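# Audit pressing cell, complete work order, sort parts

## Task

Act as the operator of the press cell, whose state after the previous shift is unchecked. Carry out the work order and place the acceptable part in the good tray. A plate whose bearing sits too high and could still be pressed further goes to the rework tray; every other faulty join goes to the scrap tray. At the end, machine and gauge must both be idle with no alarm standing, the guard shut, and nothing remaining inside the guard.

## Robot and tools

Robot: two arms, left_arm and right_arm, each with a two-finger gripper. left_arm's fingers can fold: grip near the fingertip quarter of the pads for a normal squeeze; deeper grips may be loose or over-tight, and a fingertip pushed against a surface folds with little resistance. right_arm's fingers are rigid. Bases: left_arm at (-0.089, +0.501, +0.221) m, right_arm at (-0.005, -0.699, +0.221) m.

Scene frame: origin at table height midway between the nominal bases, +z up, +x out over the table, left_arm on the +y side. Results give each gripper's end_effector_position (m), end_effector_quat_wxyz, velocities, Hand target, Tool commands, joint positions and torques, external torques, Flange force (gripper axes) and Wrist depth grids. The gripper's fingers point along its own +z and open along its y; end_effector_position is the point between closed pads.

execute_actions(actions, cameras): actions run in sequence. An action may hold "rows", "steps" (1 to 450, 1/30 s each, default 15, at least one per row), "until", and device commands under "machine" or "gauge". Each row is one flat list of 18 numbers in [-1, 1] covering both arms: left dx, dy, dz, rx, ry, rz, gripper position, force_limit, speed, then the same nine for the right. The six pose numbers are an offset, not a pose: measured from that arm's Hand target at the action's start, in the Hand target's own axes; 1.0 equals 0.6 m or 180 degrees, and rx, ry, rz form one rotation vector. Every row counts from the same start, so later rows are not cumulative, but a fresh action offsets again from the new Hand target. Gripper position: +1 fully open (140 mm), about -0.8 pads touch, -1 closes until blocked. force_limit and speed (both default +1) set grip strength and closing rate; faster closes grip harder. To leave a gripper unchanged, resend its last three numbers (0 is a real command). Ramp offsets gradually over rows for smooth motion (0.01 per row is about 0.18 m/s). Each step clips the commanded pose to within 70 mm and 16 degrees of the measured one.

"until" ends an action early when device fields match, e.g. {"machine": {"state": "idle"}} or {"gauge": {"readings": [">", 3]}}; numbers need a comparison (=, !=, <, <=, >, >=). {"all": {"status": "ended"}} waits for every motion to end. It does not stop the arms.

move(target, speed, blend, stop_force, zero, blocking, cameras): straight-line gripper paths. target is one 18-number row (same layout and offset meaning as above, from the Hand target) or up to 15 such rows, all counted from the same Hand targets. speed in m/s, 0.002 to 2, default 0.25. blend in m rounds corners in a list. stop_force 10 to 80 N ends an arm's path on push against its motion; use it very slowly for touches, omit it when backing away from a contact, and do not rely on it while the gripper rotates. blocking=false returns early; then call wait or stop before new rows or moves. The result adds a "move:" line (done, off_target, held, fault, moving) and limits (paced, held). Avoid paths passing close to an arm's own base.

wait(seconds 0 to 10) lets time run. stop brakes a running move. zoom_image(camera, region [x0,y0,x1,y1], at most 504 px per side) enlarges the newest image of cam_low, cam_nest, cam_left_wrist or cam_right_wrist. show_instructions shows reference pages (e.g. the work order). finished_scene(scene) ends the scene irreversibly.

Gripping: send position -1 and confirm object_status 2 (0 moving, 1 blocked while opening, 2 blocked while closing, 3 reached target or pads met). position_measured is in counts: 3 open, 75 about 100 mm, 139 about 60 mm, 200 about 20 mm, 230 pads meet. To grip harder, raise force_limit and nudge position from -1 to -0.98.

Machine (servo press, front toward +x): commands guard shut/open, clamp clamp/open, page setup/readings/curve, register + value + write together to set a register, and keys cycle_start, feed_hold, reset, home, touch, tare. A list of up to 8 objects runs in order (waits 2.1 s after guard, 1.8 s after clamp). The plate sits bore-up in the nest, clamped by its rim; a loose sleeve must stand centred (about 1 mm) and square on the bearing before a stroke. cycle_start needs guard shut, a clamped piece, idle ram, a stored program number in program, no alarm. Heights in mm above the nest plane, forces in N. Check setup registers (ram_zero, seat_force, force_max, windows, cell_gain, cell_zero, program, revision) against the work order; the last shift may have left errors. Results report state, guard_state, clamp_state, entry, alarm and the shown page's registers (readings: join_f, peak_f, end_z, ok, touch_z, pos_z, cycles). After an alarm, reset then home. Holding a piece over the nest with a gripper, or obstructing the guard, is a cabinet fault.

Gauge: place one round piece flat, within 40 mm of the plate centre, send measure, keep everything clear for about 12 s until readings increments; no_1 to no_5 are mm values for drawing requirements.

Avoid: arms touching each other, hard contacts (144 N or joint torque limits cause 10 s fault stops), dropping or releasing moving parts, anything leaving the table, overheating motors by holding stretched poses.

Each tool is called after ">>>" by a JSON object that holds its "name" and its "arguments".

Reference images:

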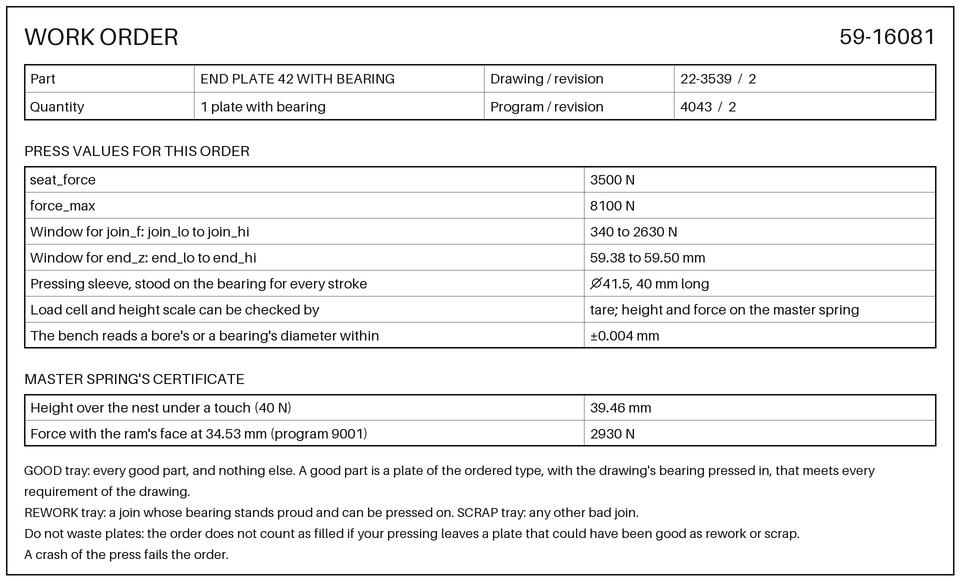

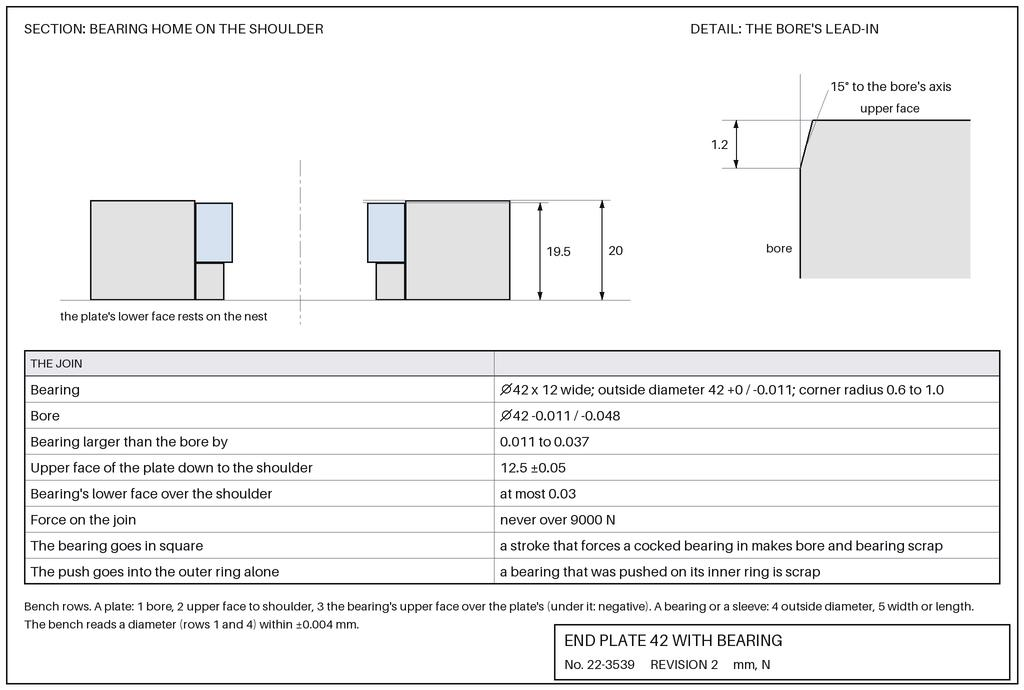

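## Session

>>> {"name": "execute_actions", "arguments": {"actions": []}}

>>> {"name": "execute_actions", "arguments": {"actions": [{"machine":{"page":"readings"},"steps":3}]}}

>>> {"name": "zoom_image", "arguments": {"camera": "cam_left_wrist", "region": [0, 0, 336, 504]}}

>>> {"name": "zoom_image", "arguments": {"camera": "cam_left_wrist", "region": [336, 0, 672, 504]}}

>>> {"name": "zoom_image", "arguments": {"camera": "cam_nest", "region": [150, 120, 500, 420]}}

>>> {"name": "zoom_image", "arguments": {"camera": "cam_low", "region": [80, 200, 584, 380]}}

Scene clock: 0.00 s.
left_arm: end_effector_position=(+0.3482, +0.4694, +0.5897) position_measured=3 object_status=3 end_effector_quat_wxyz=(-0.033, +0.999, -0.014, +0.019) | right_arm: end_effector_position=(+0.4327, -0.7282, +0.5897) position_measured=3 object_status=3 end_effector_quat_wxyz=(-0.033, +0.999, -0.011, +0.019)
Joint positions: left_arm=[-0.195 -0.211 1.886 0.073 1.442 1.383] | right_arm=[-0.195 -0.211 1.886 0.073 1.442 1.383]
Joint velocities: within noise
Joint torques (N m): no reading
External joint torques (N m): no reading
Flange force (N): no reading
Wrist depth (mm): cam_left_wrist=[1552 680 671 646 - 632 542 / 1847 712 697 718 693 667 564 / - 1531 1699 736 725 1627 1583 / - 150 1804 1583 1862 1711 121 / - 1939 1939 899 1847 1804 107 / - 2097 2006 616 675 1956 - / 464 459 480 511 614 2041 -] | cam_right_wrist=[- 675 653 638 653 1381 1338 / - 693 - 706 - 1455 1408 / - - - 704 704 1549 1527 / 1777 131 1655 - 1571 1583 130 / - 141 1807 699 1707 1681 111 / - 1869 1919 594 1763 1763 1807 / - 441 452 484 1869 1953 1902]
Hand target: left_arm +0.3482, +0.4694, +0.5897; -0.033, +0.999, -0.014, +0.019 | right_arm +0.4327, -0.7282, +0.5897; -0.033, +0.999, -0.011, +0.019
Tool commands: left_gripper/position=+1.0 left_gripper/force_limit=+1.0 left_gripper/speed=+1.0 right_gripper/position=+1.0 right_gripper/force_limit=+1.0 right_gripper/speed=+1.0
machine.setup: program=+4043 ram_zero=+158.648 seat_force=+3500 force_max=+8100 join_lo=+0 join_hi=+12000 end_lo=+56.500 end_hi=+65.500 cell_gain=+2.047 cell_zero=-101 program_revision=+2 program_top=+59.500 stored1_number=+4043 stored1_revision=+2 stored2_number=+5357 stored2_revision=+6 stored3_number=+7273 stored3_revision=+5 stored4_number=+1764 stored4_revision=+4 stored5_number=+9001 stored5_revision=+1
machine: state=idle guard_state=shut clamp_state=clamped guard_answer=taken clamp_answer=taken page=setup entry=no_entry entries=0 alarm=no_alarm queue=idle queue_left=0
gauge: message=nothing_yet readings=0 no_1=0.000 no_2=0.000 no_3=0.000 no_4=0.000 no_5=0.000

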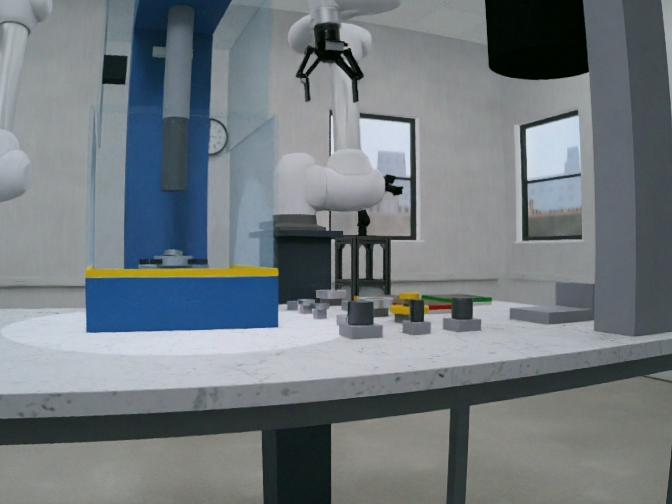

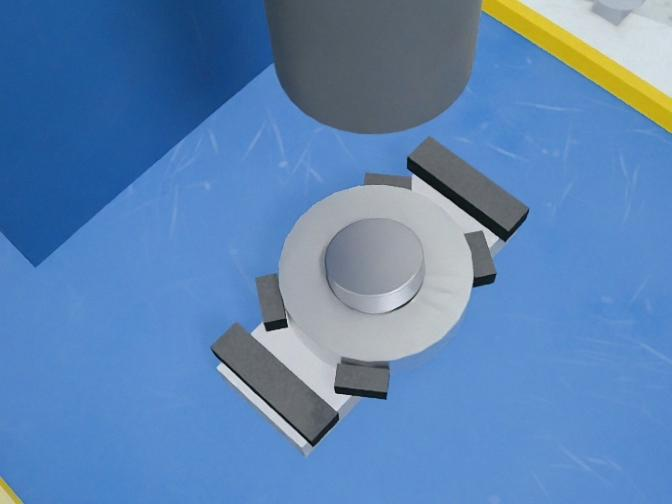

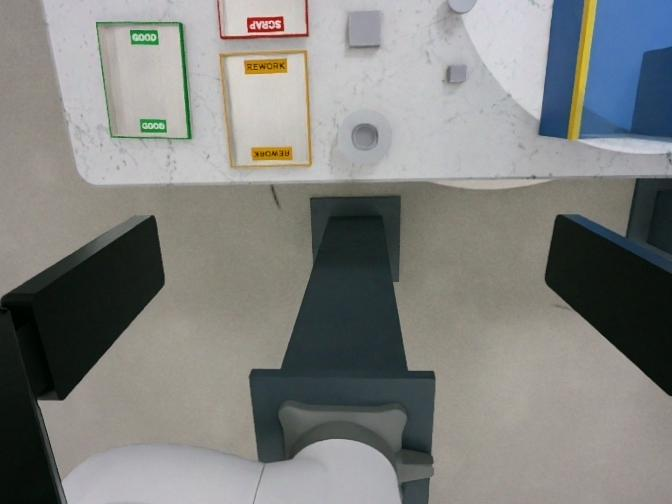

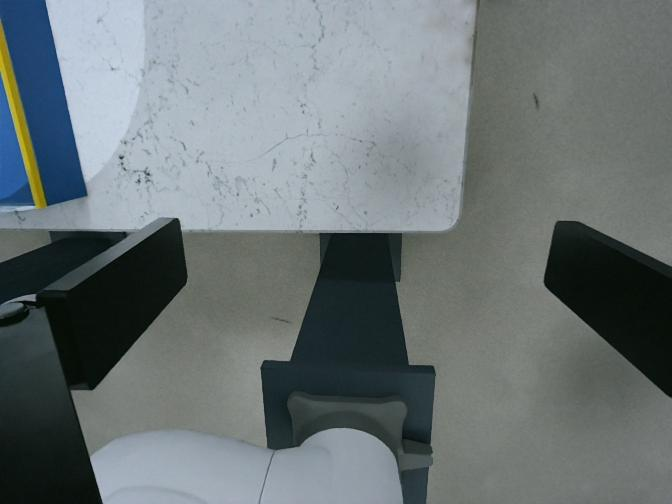

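Scene clock: 0.30 s.
left_arm: end_effector_position=(+0.3482, +0.4694, +0.5897) position_measured=3 object_status=3 end_effector_quat_wxyz=(-0.033, +0.999, -0.014, +0.019) | right_arm: end_effector_position=(+0.4327, -0.7282, +0.5897) position_measured=3 object_status=3 end_effector_quat_wxyz=(-0.033, +0.999, -0.011, +0.019)
Joint positions: left_arm=[-0.195 -0.211 1.886 0.073 1.442 1.383] | right_arm=[-0.195 -0.211 1.886 0.073 1.442 1.383]
Joint torques (N m): left_arm=[-1.9 -15.73 -42.67 4.43 -0.45 -0.12] | right_arm=[2.1 -19.86 -38.44 4.48 0.13 0.16]
External joint torques (N m): left_arm=[1.95 -4.88 0.62 0.06 0.33 0.11] | right_arm=[-2.12 -0.11 -3.48 0 -0.25 -0.16]
Flange force (N): left_arm=[-8.3 -5.6 -0.4] | right_arm=[3.7 5.3 -5.6]
Wrist depth (mm): cam_left_wrist=[1541 680 659 669 673 636 554 / 1777 710 710 693 695 707 575 / 1674 763 1572 1833 725 1686 - / - 149 1818 - 1724 149 119 / - 1923 - 730 1833 1862 107 / 2155 2078 2078 606 665 2175 - / 2216 459 487 511 2078 1939 -] | cam_right_wrist=[- 678 665 659 630 1355 1347 / 651 745 702 669 653 1399 1436 / 711 743 735 691 702 1506 1485 / 1763 131 1694 1549 1681 1583 130 / - 141 1853 - 1668 1721 111 / - 2046 1902 588 1822 1838 1763 / - 441 459 484 1919 1936 1902]
Hand target: left_arm +0.3482, +0.4694, +0.5897; -0.033, +0.999, -0.014, +0.019 | right_arm +0.4327, -0.7282, +0.5897; -0.033, +0.999, -0.011, +0.019
Tool commands: left_gripper/position=+1.0 left_gripper/force_limit=+1.0 left_gripper/speed=+1.0 right_gripper/position=+1.0 right_gripper/force_limit=+1.0 right_gripper/speed=+1.0
machine.readings: force=+0 touch_z=+0.000 join_f=+0 peak_f=+0 end_z=+0.000 ok=+0 pos_z=+161.352 cycles=+0
machine: state=idle guard_state=shut clamp_state=clamped guard_answer=taken clamp_answer=taken page=readings entry=no_entry entries=0 alarm=no_alarm queue=done queue_left=0
gauge: message=nothing_yet readings=0 no_1=0.000 no_2=0.000 no_3=0.000 no_4=0.000 no_5=0.000

Scaled by 1.000.
This view is cut from an older image: the scene may have changed since it was taken.

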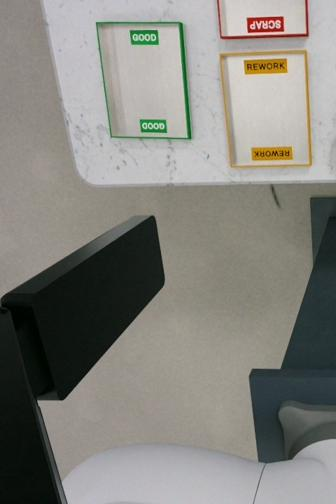

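Scaled by 1.000.
This view is cut from an older image: the scene may have changed since it was taken.

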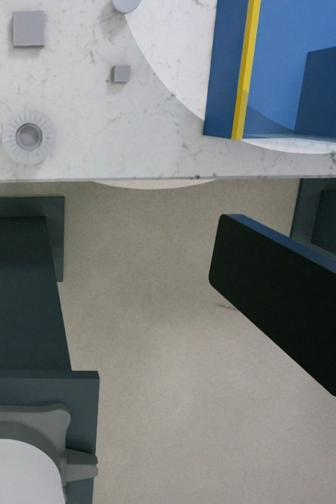

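Scaled by 1.440 from the camera's 672x504 image, which has a finer 960x720 frame.
This view is cut from an older image: the scene may have changed since it was taken.

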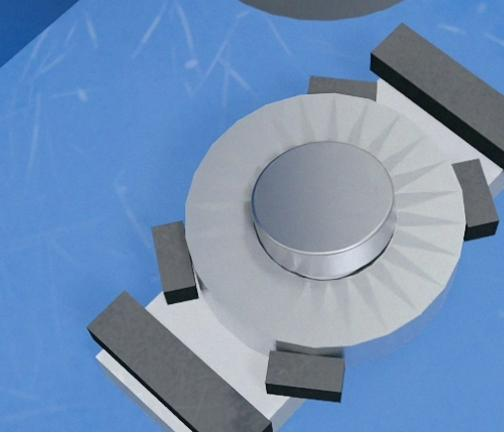

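Scaled by 1.000.
This view is cut from an older image: the scene may have changed since it was taken.

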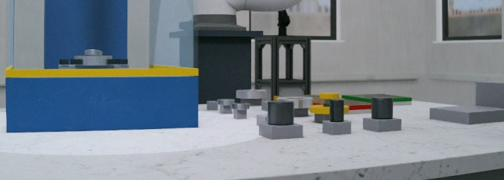

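>>> {"name": "move", "arguments": {"target": [0.478,-0.548,0.288,-0.2577,0.2493,0.4376,0.45,-0.3,0,0,0,0,0,0,0,1,1,1], "speed": 0.3, "cameras": ["cam_left_wrist"]}}

>>> {"name": "zoom_image", "arguments": {"camera": "cam_left_wrist", "region": [0, 0, 336, 252]}}

>>> {"name": "zoom_image", "arguments": {"camera": "cam_left_wrist", "region": [336, 0, 672, 252]}}

>>> {"name": "zoom_image", "arguments": {"camera": "cam_left_wrist", "region": [170, 200, 506, 452]}}

Scene clock: 34.43 s.
left_arm: end_effector_position=(+0.6500, +0.8006, +0.4502) position_measured=72 object_status=3 end_effector_quat_wxyz=(+0.326, +0.627, -0.627, +0.329) | right_arm: end_effector_position=(+0.4327, -0.7282, +0.5897) position_measured=3 object_status=3 end_effector_quat_wxyz=(-0.033, +0.999, -0.011, +0.019)
Joint positions: left_arm=[0.635 0.723 1.211 -0.761 1.815 3.814] | right_arm=[-0.195 -0.211 1.886 0.073 1.442 1.383]
Joint torques (N m): left_arm=[-0.9 -102.65 -37.42 1.12 1.15 -0.15] | right_arm=[2.21 -19.58 -38.47 4.48 0.13 0.15]
External joint torques (N m): left_arm=[1.09 -3.16 0.43 0.07 0.26 0.15] | right_arm=[-2.13 -1.09 -3.65 0.02 -0.24 -0.16]
Flange force (N): left_arm=[2.9 5.8 1.2] | right_arm=[2.2 5.1 -6.1]
Wrist depth (mm): cam_left_wrist=[2984 - 1072 990 - 1521 - / 2738 - - - 825 3103 2450 / - - 736 784 - - 2078 / - 110 661 691 682 138 100 / - 98 634 621 624 112 89 / - 545 531 577 555 566 - / - 516 525 - 515 - -] | cam_right_wrist=[693 649 - - 625 1355 1338 / 678 - - - 709 1436 1408 / - 725 740 728 743 1527 1455 / 1560 130 1668 1571 1668 1571 130 / - 141 1792 - 1707 1763 111 / - 1919 1936 597 611 1777 1721 / - 438 455 479 1919 1953 1838]
Hand target: left_arm +0.6501, +0.8005, +0.4501; +0.326, +0.627, -0.627, +0.329 | right_arm +0.4327, -0.7282, +0.5897; -0.033, +0.999, -0.011, +0.019
Off the commanded pose: left_arm 0.000 m, 0 deg | right_arm 0.000 m, 0 deg.
machine.readings: force=+0 touch_z=+0.000 join_f=+0 peak_f=+0 end_z=+0.000 ok=+0 pos_z=+161.352 cycles=+0
machine: state=idle guard_state=shut clamp_state=clamped guard_answer=taken clamp_answer=taken page=readings entry=no_entry entries=0 alarm=no_alarm queue=done queue_left=0
gauge: message=nothing_yet readings=0 no_1=0.000 no_2=0.000 no_3=0.000 no_4=0.000 no_5=0.000
move: done
camera_calibration:
cam_left_wrist: T_world_to_cam=[[-0.999892, -0.0146986, -0.000594235, 0.669494], [-0.0117868, 0.824674, -0.565485, -0.395742], [0.00880187, -0.565417, -0.824758, 0.961613], [0, 0, 0, 1]] pos_world=[0.656293, 0.879911, 0.56971]
Images, in order (width x height): cam_left_wrist 672x504.

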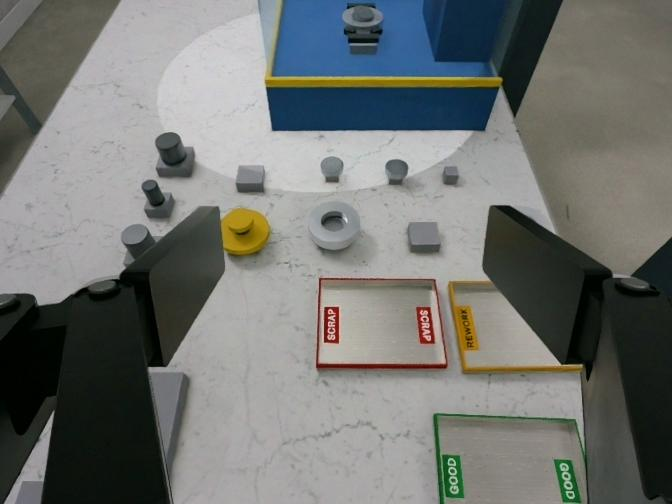

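Scaled by 1.500 from the camera's 672x504 image, which has a finer 960x720 frame.

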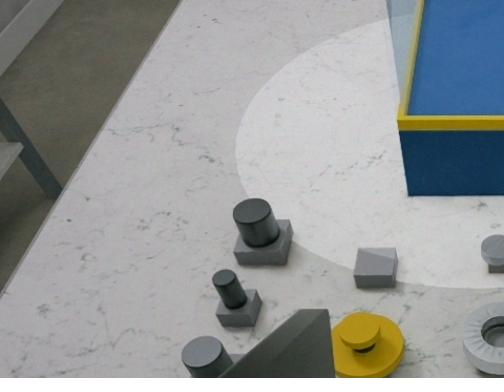

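Scaled by 1.500 from the camera's 672x504 image, which has a finer 960x720 frame.

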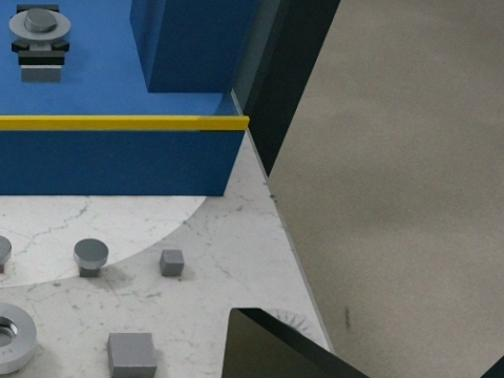

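Scaled by 1.500 from the camera's 672x504 image, which has a finer 960x720 frame.

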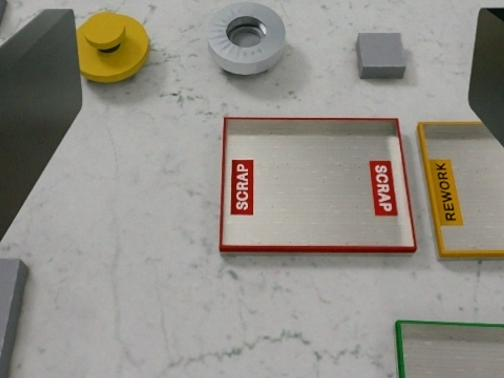

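>>> {"name": "execute_actions", "arguments": {"actions": [{"machine":{"page":"setup"},"steps":3}], "cameras": ["cam_low","cam_nest"]}}

>>> {"name": "zoom_image", "arguments": {"camera": "cam_low", "region": [270, 275, 510, 345]}}

>>> {"name": "zoom_image", "arguments": {"camera": "cam_low", "region": [110, 230, 240, 285]}}

>>> {"name": "zoom_image", "arguments": {"camera": "cam_nest", "region": [300, 200, 460, 340]}}

Scene clock: 52.47 s.
left_arm: end_effector_position=(+0.6501, +0.8005, +0.4501) position_measured=72 object_status=3 end_effector_quat_wxyz=(+0.326, +0.627, -0.627, +0.329) | right_arm: end_effector_position=(+0.4327, -0.7282, +0.5897) position_measured=3 object_status=3 end_effector_quat_wxyz=(-0.033, +0.999, -0.011, +0.019)
Joint positions: left_arm=[0.635 0.723 1.21 -0.761 1.815 3.814] | right_arm=[-0.195 -0.211 1.886 0.073 1.442 1.383]
Joint torques (N m): left_arm=[-2.44 -104.15 -37.37 1.15 1.28 -0.08] | right_arm=[2.35 -20.12 -38.46 4.47 0.14 0.21]
External joint torques (N m): left_arm=[2.54 -1.4 0.57 0.03 0.14 0.08] | right_arm=[-2.25 -0.33 -3.59 0.03 -0.25 -0.21]
Flange force (N): left_arm=[0.4 4.7 -0.3] | right_arm=[3.4 5.7 -5.8]
Wrist depth (mm): cam_left_wrist=[2909 - 1124 902 831 2615 2804 / - - 927 - - 2476 2450 / - 819 808 789 - 1923 2135 / 723 112 669 677 710 128 1862 / - 90 - 631 627 112 89 / - 541 566 549 557 - - / - - - 515 515 - -] | cam_right_wrist=[- 653 - 611 - 1338 1364 / - - - 657 - 1436 1390 / 730 - - - 711 1560 1485 / - 130 1735 1239 1560 1583 130 / - 141 1807 - 1721 1735 111 / - 2065 1885 596 1953 1694 1763 / - 440 452 487 1971 1902 1936]
Hand target: left_arm +0.6501, +0.8005, +0.4501; +0.326, +0.627, -0.627, +0.329 | right_arm +0.4327, -0.7282, +0.5897; -0.033, +0.999, -0.011, +0.019
Tool commands: left_gripper/position=+0.45 left_gripper/force_limit=-0.3 left_gripper/speed=+0.0 right_gripper/position=+1.0 right_gripper/force_limit=+1.0 right_gripper/speed=+1.0
Off the commanded pose: left_arm 0.000 m, 0 deg | right_arm 0.000 m, 0 deg.
machine.setup: program=+4043 ram_zero=+158.648 seat_force=+3500 force_max=+8100 join_lo=+0 join_hi=+12000 end_lo=+56.500 end_hi=+65.500 cell_gain=+2.047 cell_zero=-101 program_revision=+2 program_top=+59.500 stored1_number=+4043 stored1_revision=+2 stored2_number=+5357 stored2_revision=+6 stored3_number=+7273 stored3_revision=+5 stored4_number=+1764 stored4_revision=+4 stored5_number=+9001 stored5_revision=+1
machine: state=idle guard_state=shut clamp_state=clamped guard_answer=taken clamp_answer=taken page=setup entry=no_entry entries=0 alarm=no_alarm queue=done queue_left=0
gauge: message=nothing_yet readings=0 no_1=0.000 no_2=0.000 no_3=0.000 no_4=0.000 no_5=0.000
Images, in order (width x height): cam_low 672x504, cam_nest 672x504.

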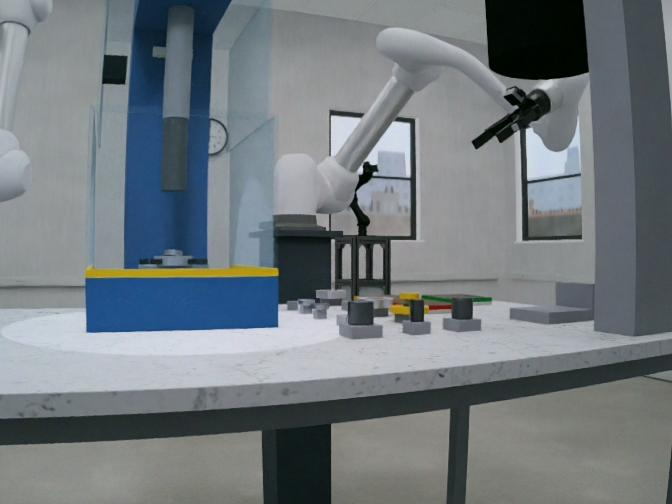

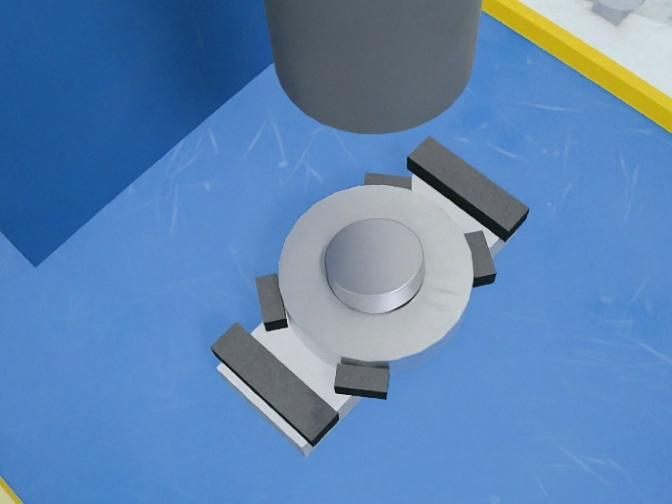

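Scaled by 2.100 from the camera's 672x504 image, which has a finer 960x720 frame.

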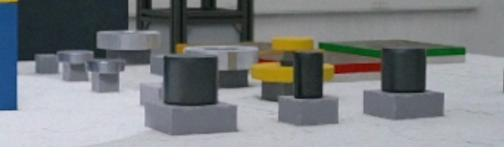

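Scaled by 3.877 from the camera's 672x504 image, which has a finer 960x720 frame.

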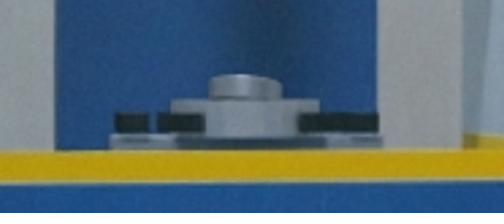

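Scaled by 3.150 from the camera's 672x504 image, which has a finer 960x720 frame.

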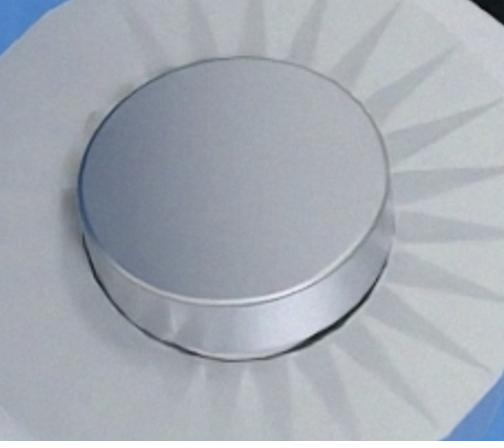

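>>> {"name": "zoom_image", "arguments": {"camera": "cam_low", "region": [150, 240, 200, 275]}}

>>> {"name": "zoom_image", "arguments": {"camera": "cam_nest", "region": [315, 205, 435, 320]}}

Scaled by 10.080 from the camera's 672x504 image, which has a finer 960x720 frame.

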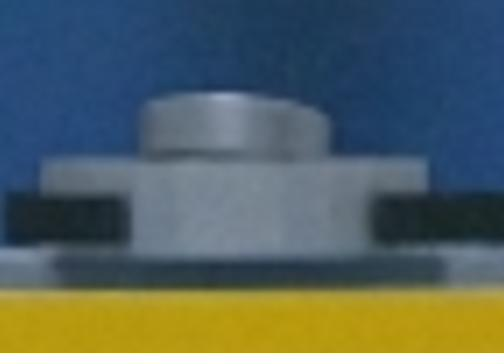

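Scaled by 4.200 from the camera's 672x504 image, which has a finer 960x720 frame.

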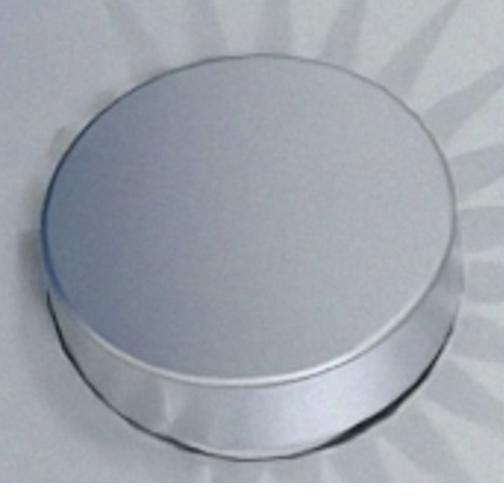

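>>> {"name": "execute_actions", "arguments": {"actions": [{"machine":{"page":"readings","guard":"open"},"rows":[[0,0,0,0,0,0,0.0,-0.3,0,0,0,0,0,0,0,1,1,1]],"steps":90,"until":{"machine":{"guard_state":"open"}}}]}}

>>> {"name": "move", "arguments": {"target": [0.1826,0.0825,0.8705,0,0,0,0.0,-0.3,0,0,0,0,0,0,0,1,1,1], "speed": 0.3}}

Scene clock: 87.97 s.
left_arm: end_effector_position=(+0.6501, +0.8005, +0.4501) position_measured=129 object_status=3 end_effector_quat_wxyz=(+0.326, +0.627, -0.627, +0.329) | right_arm: end_effector_position=(+0.4327, -0.7282, +0.5897) position_measured=3 object_status=3 end_effector_quat_wxyz=(-0.033, +0.999, -0.011, +0.019)
Joint positions: left_arm=[0.635 0.723 1.21 -0.761 1.815 3.814] | right_arm=[-0.195 -0.211 1.886 0.073 1.442 1.383]
Joint torques (N m): left_arm=[-1.87 -103.99 -37.25 1.06 1.15 -0.09] | right_arm=[2.26 -19.59 -38.42 4.51 0.09 0.12]
External joint torques (N m): left_arm=[2.21 -1.47 0.49 0.11 0.27 0.09] | right_arm=[-2.18 -0.76 -3.69 0 -0.21 -0.12]
Flange force (N): left_arm=[0.6 4.4 -0.4] | right_arm=[2.8 5.2 -6.1]
Wrist depth (mm): cam_left_wrist=[3103 - - 924 - 1552 - / 999 803 978 814 - 2135 2557 / 814 792 789 811 794 1956 2078 / 701 648 135 691 140 121 1862 / - 86 115 626 616 89 83 / - - - 566 566 - 78 / - - - 527 514 - -] | cam_right_wrist=[- 675 641 - - 1364 1322 / 645 704 - - - 1436 1381 / - - - - - 1455 1475 / - 130 1707 - 1630 1594 130 / - 141 1749 730 1707 1707 111 / - 1919 2026 575 1838 1792 1749 / - 440 455 482 1936 1953 1838]
Hand target: left_arm +0.6501, +0.8005, +0.4501; +0.326, +0.627, -0.627, +0.329 | right_arm +0.4327, -0.7282, +0.5897; -0.033, +0.999, -0.011, +0.019
Off the commanded pose: left_arm 0.000 m, 0 deg | right_arm 0.000 m, 0 deg.
machine.readings: force=+0 touch_z=+0.000 join_f=+0 peak_f=+0 end_z=+0.000 ok=+0 pos_z=+161.352 cycles=+0
machine: state=idle guard_state=open clamp_state=clamped guard_answer=taken clamp_answer=taken page=readings entry=no_entry entries=0 alarm=no_alarm queue=running queue_left=0
gauge: message=nothing_yet readings=0 no_1=0.000 no_2=0.000 no_3=0.000 no_4=0.000 no_5=0.000

Scene clock: 90.17 s.
left_arm: end_effector_position=(+0.6027, +0.3092, +0.2414) position_measured=129 object_status=3 end_effector_quat_wxyz=(+0.326, +0.627, -0.627, +0.329) | right_arm: end_effector_position=(+0.4327, -0.7282, +0.5897) position_measured=3 object_status=3 end_effector_quat_wxyz=(-0.033, +0.999, -0.011, +0.019)
Joint positions: left_arm=[0.079 0.617 1.881 -1.134 1.129 3.994] | right_arm=[-0.195 -0.211 1.886 0.073 1.442 1.383]
Joint torques (N m): left_arm=[-2.39 -79.17 -21.52 -0.33 1.58 0.04] | right_arm=[2.29 -19.43 -38.53 4.44 0.1 0.16]
External joint torques (N m): left_arm=[2.47 -2.86 -0.31 0.05 0.14 -0.04] | right_arm=[-2.25 -1.15 -3.59 0.06 -0.22 -0.16]
Flange force (N): left_arm=[1.4 2.3 -5.2] | right_arm=[2.0 5.4 -6.1]
Wrist depth (mm): cam_left_wrist=[691 663 483 406 484 307 294 / 561 566 417 388 419 346 344 / 505 374 361 361 360 363 361 / 444 345 135 - 157 123 433 / - 86 115 399 388 90 92 / - - 310 357 357 - - / - - 314 324 305 - -] | cam_right_wrist=[- - 684 665 616 1372 1364 / 697 693 - - 649 1436 1417 / 630 - 743 725 713 1538 1571 / - 129 1668 1902 1618 1618 131 / - 121 1763 - 1707 1721 111 / - 1971 1869 596 1655 1853 1853 / - 439 456 486 1902 1902 -]
Hand target: left_arm +0.6027, +0.3091, +0.2414; +0.326, +0.627, -0.627, +0.329 | right_arm +0.4327, -0.7282, +0.5897; -0.033, +0.999, -0.011, +0.019
Off the commanded pose: left_arm 0.000 m, 0 deg | right_arm 0.000 m, 0 deg.
machine.readings: force=+0 touch_z=+0.000 join_f=+0 peak_f=+0 end_z=+0.000 ok=+0 pos_z=+161.352 cycles=+0
machine: state=idle guard_state=open clamp_state=clamped guard_answer=taken clamp_answer=taken page=readings entry=no_entry entries=0 alarm=no_alarm queue=done queue_left=0
gauge: message=nothing_yet readings=0 no_1=0.000 no_2=0.000 no_3=0.000 no_4=0.000 no_5=0.000
move: done

>>> {"name": "move", "arguments": {"target": [0.1848,0.0032,0.3375,0,0,0,0.0,-0.3,0,0,0,0,0,0,0,1,1,1], "speed": 0.2, "cameras": ["cam_left_wrist"]}}

>>> {"name": "zoom_image", "arguments": {"camera": "cam_left_wrist", "region": [230, 150, 480, 330]}}

Scene clock: 98.10 s.
left_arm: end_effector_position=(+0.6015, +0.0796, +0.2167) position_measured=129 object_status=3 end_effector_quat_wxyz=(+0.326, +0.627, -0.627, +0.329) | right_arm: end_effector_position=(+0.4327, -0.7282, +0.5897) position_measured=3 object_status=3 end_effector_quat_wxyz=(-0.033, +0.999, -0.011, +0.019)
Joint positions: left_arm=[-0.25 0.661 1.864 -1.379 0.938 3.953] | right_arm=[-0.195 -0.211 1.886 0.073 1.442 1.383]
Joint torques (N m): left_arm=[-2.93 -82.4 -21.09 -0.85 1.45 -0.05] | right_arm=[2.61 -19.49 -38.55 4.48 0.11 0.17]
External joint torques (N m): left_arm=[2.82 -2.82 -0.49 0.03 0.2 0.05] | right_arm=[-2.64 -0.73 -3.45 0 -0.23 -0.18]
Flange force (N): left_arm=[0.7 0.6 -5.9] | right_arm=[2.3 6.4 -5.8]
Wrist depth (mm): cam_left_wrist=[- 627 659 632 - 641 214 / 548 390 364 374 364 364 215 / 468 327 336 271 326 327 216 / 400 296 135 238 157 121 197 / - 86 115 225 247 90 83 / - - 228 232 232 - 78 / - - 211 212 212 - -] | cam_right_wrist=[663 699 - - - 1364 1291 / 750 702 718 678 723 1465 1399 / 733 748 - 748 713 1516 1485 / 1527 130 1668 2190 1655 1643 130 / - 141 1735 - 1763 1707 111 / - 1902 2008 574 1902 1822 1763 / - 442 452 479 2026 1902 1953]
Hand target: left_arm +0.6015, +0.0796, +0.2167; +0.326, +0.627, -0.627, +0.329 | right_arm +0.4327, -0.7282, +0.5897; -0.033, +0.999, -0.011, +0.019
Off the commanded pose: left_arm 0.000 m, 0 deg | right_arm 0.000 m, 0 deg.
machine.readings: force=+0 touch_z=+0.000 join_f=+0 peak_f=+0 end_z=+0.000 ok=+0 pos_z=+161.352 cycles=+0
machine: state=idle guard_state=open clamp_state=clamped guard_answer=taken clamp_answer=taken page=readings entry=no_entry entries=0 alarm=no_alarm queue=done queue_left=0
gauge: message=nothing_yet readings=0 no_1=0.000 no_2=0.000 no_3=0.000 no_4=0.000 no_5=0.000
move: done
camera_calibration:
cam_left_wrist: T_world_to_cam=[[-0.999894, -0.0145594, -0.000569025, 0.610233], [-0.0116863, 0.824676, -0.565485, 0.0661743], [0.00870239, -0.565418, -0.824759, 0.361854], [0, 0, 0, 1]] pos_world=[0.607792, 0.158911, 0.33621]
Images, in order (width x height): cam_left_wrist 672x504.

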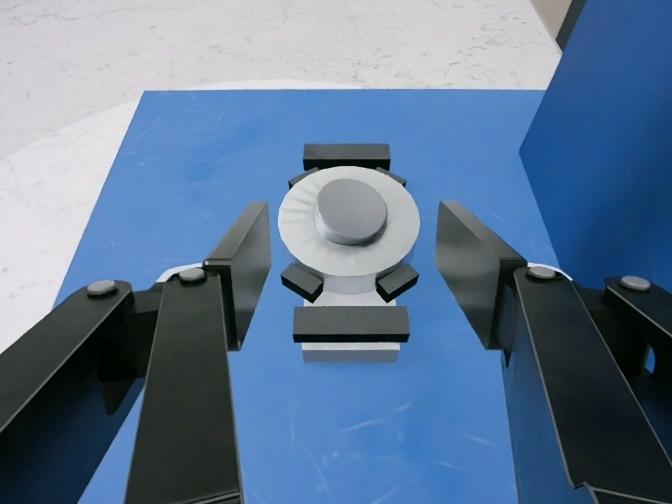

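Scaled by 2.016 from the camera's 672x504 image, which has a finer 960x720 frame.

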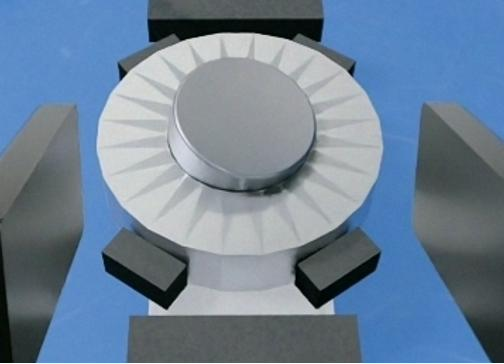

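>>> {"name": "move", "arguments": {"target": [-0.0012,0.0005,0.1338,0,0,0,0.0,-0.3,0,0,0,0,0,0,0,1,1,1], "speed": 0.06, "stop_force": 12, "cameras": ["cam_left_wrist","cam_nest"]}}

>>> {"name": "zoom_image", "arguments": {"camera": "cam_left_wrist", "region": [230, 130, 480, 310]}}

Scene clock: 108.30 s.
left_arm: end_effector_position=(+0.6015, +0.0141, +0.1702) position_measured=129 object_status=3 end_effector_quat_wxyz=(+0.326, +0.627, -0.627, +0.329) | right_arm: end_effector_position=(+0.4327, -0.7282, +0.5897) position_measured=3 object_status=3 end_effector_quat_wxyz=(-0.033, +0.999, -0.011, +0.019)
Joint positions: left_arm=[-0.338 0.741 1.829 -1.482 0.883 4.002] | right_arm=[-0.195 -0.211 1.886 0.073 1.442 1.383]
Joint torques (N m): left_arm=[-2.01 -87.32 -19.56 -0.98 1.52 -0.06] | right_arm=[2.42 -19.8 -38.51 4.52 0.14 0.18]
External joint torques (N m): left_arm=[1.97 -2.63 -0.26 0.03 0.21 0.06] | right_arm=[-2.36 -0.2 -3.41 -0.04 -0.25 -0.18]
Flange force (N): left_arm=[1.1 0.8 -4.8] | right_arm=[3.3 5.9 -5.5]
Wrist depth (mm): cam_left_wrist=[534 525 554 592 554 544 - / 466 303 301 293 293 301 216 / 261 261 261 221 261 261 206 / 230 - 136 170 167 225 206 / - 86 115 162 162 90 89 / - - 179 157 161 - 78 / - - 166 144 151 - -] | cam_right_wrist=[- - - - - 1364 1347 / - - 697 - 671 1436 1390 / - - - - 720 1516 1485 / 1763 131 1721 1465 1681 1594 130 / - 141 1792 - 1763 1694 111 / - 1902 2026 583 1560 1749 1838 / - 443 451 483 653 1971 2008]
Hand target: left_arm +0.6015, +0.0141, +0.1702; +0.326, +0.627, -0.627, +0.329 | right_arm +0.4327, -0.7282, +0.5897; -0.033, +0.999, -0.011, +0.019
Off the commanded pose: left_arm 0.000 m, 0 deg | right_arm 0.000 m, 0 deg.
machine.readings: force=+0 touch_z=+0.000 join_f=+0 peak_f=+0 end_z=+0.000 ok=+0 pos_z=+161.352 cycles=+0
machine: state=idle guard_state=open clamp_state=clamped guard_answer=taken clamp_answer=taken page=readings entry=no_entry entries=0 alarm=no_alarm queue=done queue_left=0
gauge: message=nothing_yet readings=0 no_1=0.000 no_2=0.000 no_3=0.000 no_4=0.000 no_5=0.000
move: done
camera_calibration:
cam_left_wrist: T_world_to_cam=[[-0.999895, -0.0145025, -0.000485655, 0.609222], [-0.0116857, 0.82463, -0.565552, 0.0940012], [0.00860237, -0.565486, -0.824713, 0.286465], [0, 0, 0, 1]] pos_world=[0.607793, 0.0933113, 0.28971]
Images, in order (width x height): cam_nest 672x504, cam_left_wrist 672x504.

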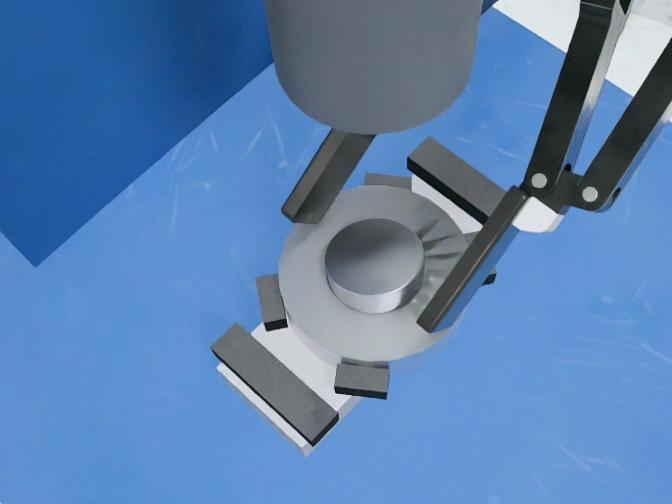

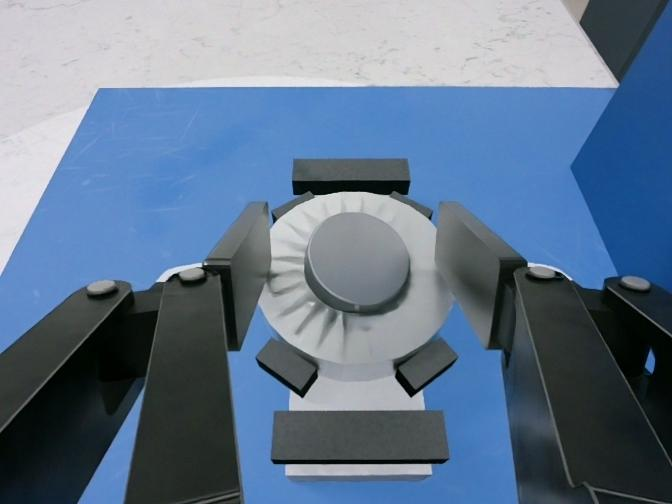

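Scaled by 2.016 from the camera's 672x504 image, which has a finer 960x720 frame.

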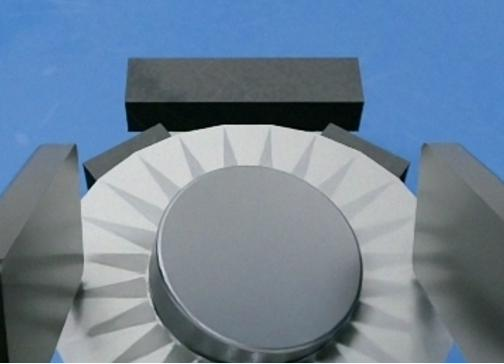

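>>> {"name": "execute_actions", "arguments": {"actions": [{"rows":[[0,0,0,0,0,0,-1,-1,-1,0,0,0,0,0,0,1,1,1]],"steps":60}], "cameras": ["cam_nest"]}}

>>> {"name": "zoom_image", "arguments": {"camera": "cam_nest", "region": [300, 200, 460, 340]}}

Scene clock: 117.87 s.
left_arm: end_effector_position=(+0.6015, +0.0141, +0.1702) position_measured=167 object_status=2 end_effector_quat_wxyz=(+0.326, +0.627, -0.627, +0.329) | right_arm: end_effector_position=(+0.4327, -0.7282, +0.5897) position_measured=3 object_status=3 end_effector_quat_wxyz=(-0.033, +0.999, -0.011, +0.019)
Joint positions: left_arm=[-0.338 0.741 1.829 -1.482 0.883 4.002] | right_arm=[-0.195 -0.211 1.886 0.073 1.442 1.383]
Joint torques (N m): left_arm=[11.81 -88.3 -36 -5.83 -6.69 0.31] | right_arm=[2.26 -20.2 -38.36 4.48 0.09 0.2]
External joint torques (N m): left_arm=[-11.91 -1.69 16.15 4.86 8.43 -0.31] | right_arm=[-2.24 -0.07 -3.64 0 -0.21 -0.2]
Flange force (N): left_arm=[5.8 30.1 -9.4] | right_arm=[3.9 5.7 -5.9]
Wrist depth (mm): cam_left_wrist=[554 521 536 554 551 554 746 / 464 310 488 303 293 302 203 / 253 261 251 215 254 261 226 / 230 230 135 167 147 230 205 / - - 79 161 158 94 83 / - - 63 163 159 - 70 / - - - 151 - - 70] | cam_right_wrist=[697 - - - - 1338 1426 / - - - 706 625 1446 1417 / 643 753 733 - 709 1538 1506 / - 130 1681 - 1643 1560 130 / - 141 1807 - 1681 1735 111 / - 1989 1838 572 1749 1822 1777 / - 442 456 483 655 1902 1885]
Hand target: left_arm +0.6015, +0.0141, +0.1702; +0.326, +0.627, -0.627, +0.329 | right_arm +0.4327, -0.7282, +0.5897; -0.033, +0.999, -0.011, +0.019
Off the commanded pose: left_arm 0.000 m, 0 deg | right_arm 0.000 m, 0 deg.
machine.readings: force=+0 touch_z=+0.000 join_f=+0 peak_f=+0 end_z=+0.000 ok=+0 pos_z=+161.352 cycles=+0
machine: state=idle guard_state=open clamp_state=clamped guard_answer=taken clamp_answer=taken page=readings entry=no_entry entries=0 alarm=no_alarm queue=done queue_left=0
gauge: message=nothing_yet readings=0 no_1=0.000 no_2=0.000 no_3=0.000 no_4=0.000 no_5=0.000
Images, in order (width x height): cam_nest 672x504.

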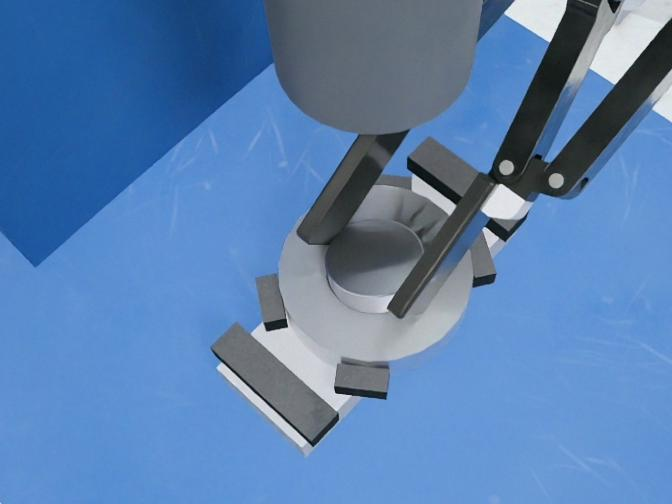

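Scaled by 3.150 from the camera's 672x504 image, which has a finer 960x720 frame.

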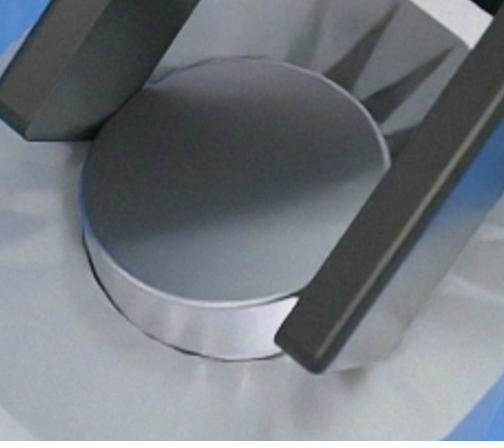

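>>> {"name": "move", "arguments": {"target": [0.0082,0,-0.0057,0,0,0,-1,-1,-1,0,0,0,0,0,0,1,1,1], "speed": 0.006, "stop_force": 20, "cameras": ["cam_nest"]}}

>>> {"name": "zoom_image", "arguments": {"camera": "cam_nest", "region": [300, 200, 460, 340]}}

Scene clock: 124.00 s.
left_arm: end_effector_position=(+0.6015, +0.0141, +0.1762) position_measured=167 object_status=2 end_effector_quat_wxyz=(+0.326, +0.627, -0.627, +0.329) | right_arm: end_effector_position=(+0.4327, -0.7282, +0.5897) position_measured=3 object_status=3 end_effector_quat_wxyz=(-0.033, +0.999, -0.011, +0.019)
Joint positions: left_arm=[-0.338 0.733 1.83 -1.475 0.884 3.992] | right_arm=[-0.195 -0.211 1.886 0.073 1.442 1.383]
Joint torques (N m): left_arm=[-2.2 -88.51 -20.36 -1.16 1.73 -0.08] | right_arm=[2.4 -19.75 -38.57 4.51 0.14 0.18]
External joint torques (N m): left_arm=[2.02 -0.99 0.35 0.2 0 0.08] | right_arm=[-2.23 -1.18 -3.58 -0.01 -0.25 -0.19]
Flange force (N): left_arm=[-0.7 0.5 -3.6] | right_arm=[2.0 5.4 -6.0]
Wrist depth (mm): cam_left_wrist=[566 568 565 561 - 576 794 / 478 312 301 311 301 301 215 / 278 269 275 223 269 270 217 / 238 237 122 171 145 237 217 / - - 79 164 164 94 83 / - - 63 162 - - 70 / - - - 157 - - 70] | cam_right_wrist=[- - 641 - 611 1364 1347 / 665 704 678 - 651 1399 1417 / 697 735 711 - 716 1560 1485 / - 130 1668 1390 1630 1606 130 / - 141 1792 777 1668 1749 111 / - 1953 1885 599 1763 1763 1792 / - 443 456 486 1953 1869 1869]
Hand target: left_arm +0.6015, +0.0141, +0.1762; +0.326, +0.627, -0.627, +0.329 | right_arm +0.4327, -0.7282, +0.5897; -0.033, +0.999, -0.011, +0.019
Off the commanded pose: left_arm 0.000 m, 0 deg | right_arm 0.000 m, 0 deg.
machine.readings: force=+0 touch_z=+0.000 join_f=+0 peak_f=+0 end_z=+0.000 ok=+0 pos_z=+161.352 cycles=+0
machine: state=idle guard_state=open clamp_state=clamped guard_answer=taken clamp_answer=taken page=readings entry=no_entry entries=0 alarm=no_alarm queue=done queue_left=0
gauge: message=nothing_yet readings=0 no_1=0.000 no_2=0.000 no_3=0.000 no_4=0.000 no_5=0.000
move: done
Images, in order (width x height): cam_nest 672x504.

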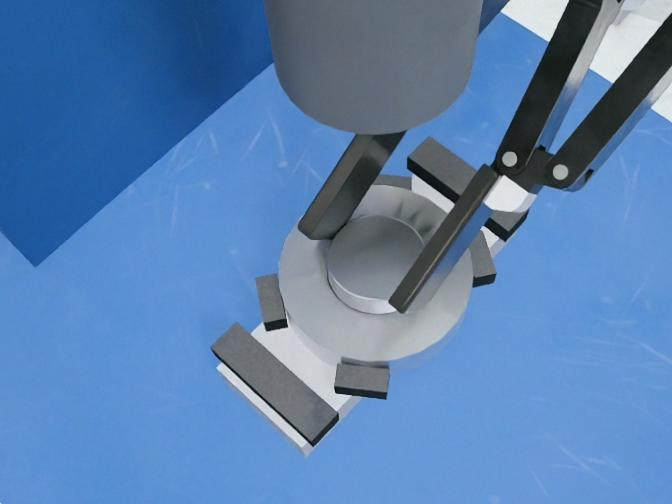

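Scaled by 3.150 from the camera's 672x504 image, which has a finer 960x720 frame.

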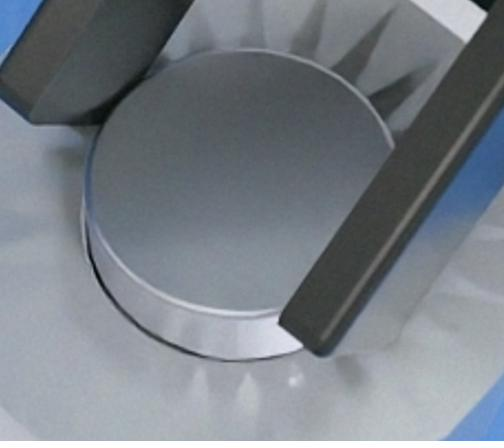

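>>> {"name": "move", "arguments": {"target": [0.0205,0,-0.0143,0,0,0,-1,-1,-1,0,0,0,0,0,0,1,1,1], "speed": 0.01, "cameras": ["cam_nest"]}}

>>> {"name": "zoom_image", "arguments": {"camera": "cam_nest", "region": [300, 160, 460, 340]}}

Scene clock: 130.40 s.
left_arm: end_effector_position=(+0.6014, +0.0141, +0.1912) position_measured=167 object_status=2 end_effector_quat_wxyz=(+0.326, +0.627, -0.627, +0.329) | right_arm: end_effector_position=(+0.4327, -0.7282, +0.5897) position_measured=3 object_status=3 end_effector_quat_wxyz=(-0.033, +0.999, -0.011, +0.019)
Joint positions: left_arm=[-0.338 0.712 1.83 -1.458 0.886 3.965] | right_arm=[-0.195 -0.211 1.886 0.073 1.442 1.383]
Joint torques (N m): left_arm=[-1.69 -87.12 -20.9 -1.11 1.66 -0.15] | right_arm=[2.27 -19.74 -38.45 4.48 0.12 0.16]
External joint torques (N m): left_arm=[1.68 -1.55 0.12 0.16 0.02 0.14] | right_arm=[-2.29 -0.46 -3.53 -0.01 -0.23 -0.16]
Flange force (N): left_arm=[0.0 0.8 -3.6] | right_arm=[3.1 5.6 -5.8]
Wrist depth (mm): cam_left_wrist=[- - 595 627 576 595 - / 504 515 496 490 517 325 205 / 431 299 290 290 289 290 216 / 256 255 122 171 146 255 215 / - - 79 177 177 94 83 / - - 63 177 - - - / - - - 164 - - 70] | cam_right_wrist=[- - - 634 627 1364 1372 / - 688 693 - 630 1399 1399 / - 748 - 723 688 1485 1446 / 1721 131 1735 1807 1681 1583 130 / - 141 1792 840 1694 1668 111 / - 1971 1902 589 1763 1853 1749 / - 437 454 482 1885 1902 1953]
Hand target: left_arm +0.6014, +0.0141, +0.1912; +0.326, +0.627, -0.627, +0.329 | right_arm +0.4327, -0.7282, +0.5897; -0.033, +0.999, -0.011, +0.019
Off the commanded pose: left_arm 0.000 m, 0 deg | right_arm 0.000 m, 0 deg.
machine.readings: force=+0 touch_z=+0.000 join_f=+0 peak_f=+0 end_z=+0.000 ok=+0 pos_z=+161.352 cycles=+0
machine: state=idle guard_state=open clamp_state=clamped guard_answer=taken clamp_answer=taken page=readings entry=no_entry entries=0 alarm=no_alarm queue=done queue_left=0
gauge: message=nothing_yet readings=0 no_1=0.000 no_2=0.000 no_3=0.000 no_4=0.000 no_5=0.000
move: done
Images, in order (width x height): cam_nest 672x504.

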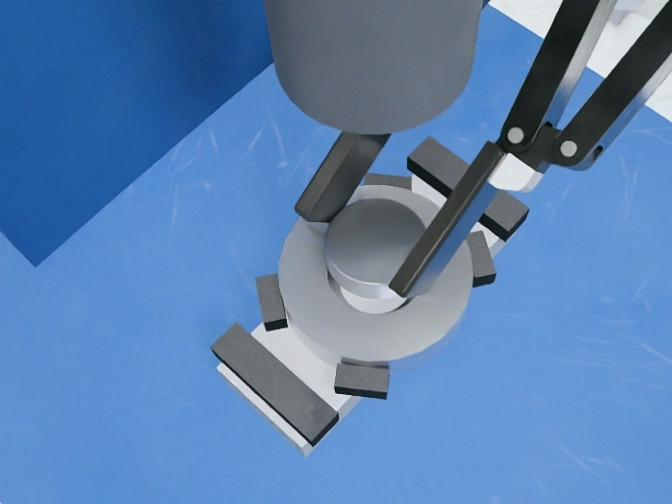

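Scaled by 2.800 from the camera's 672x504 image, which has a finer 960x720 frame.

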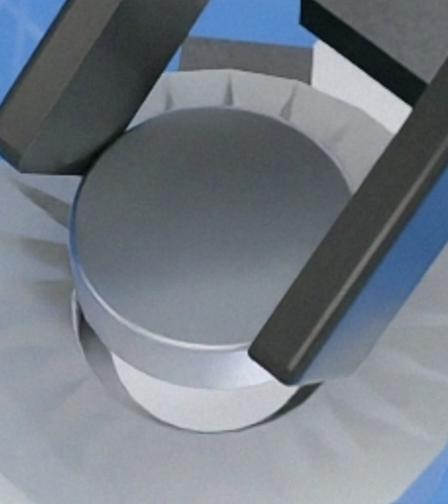

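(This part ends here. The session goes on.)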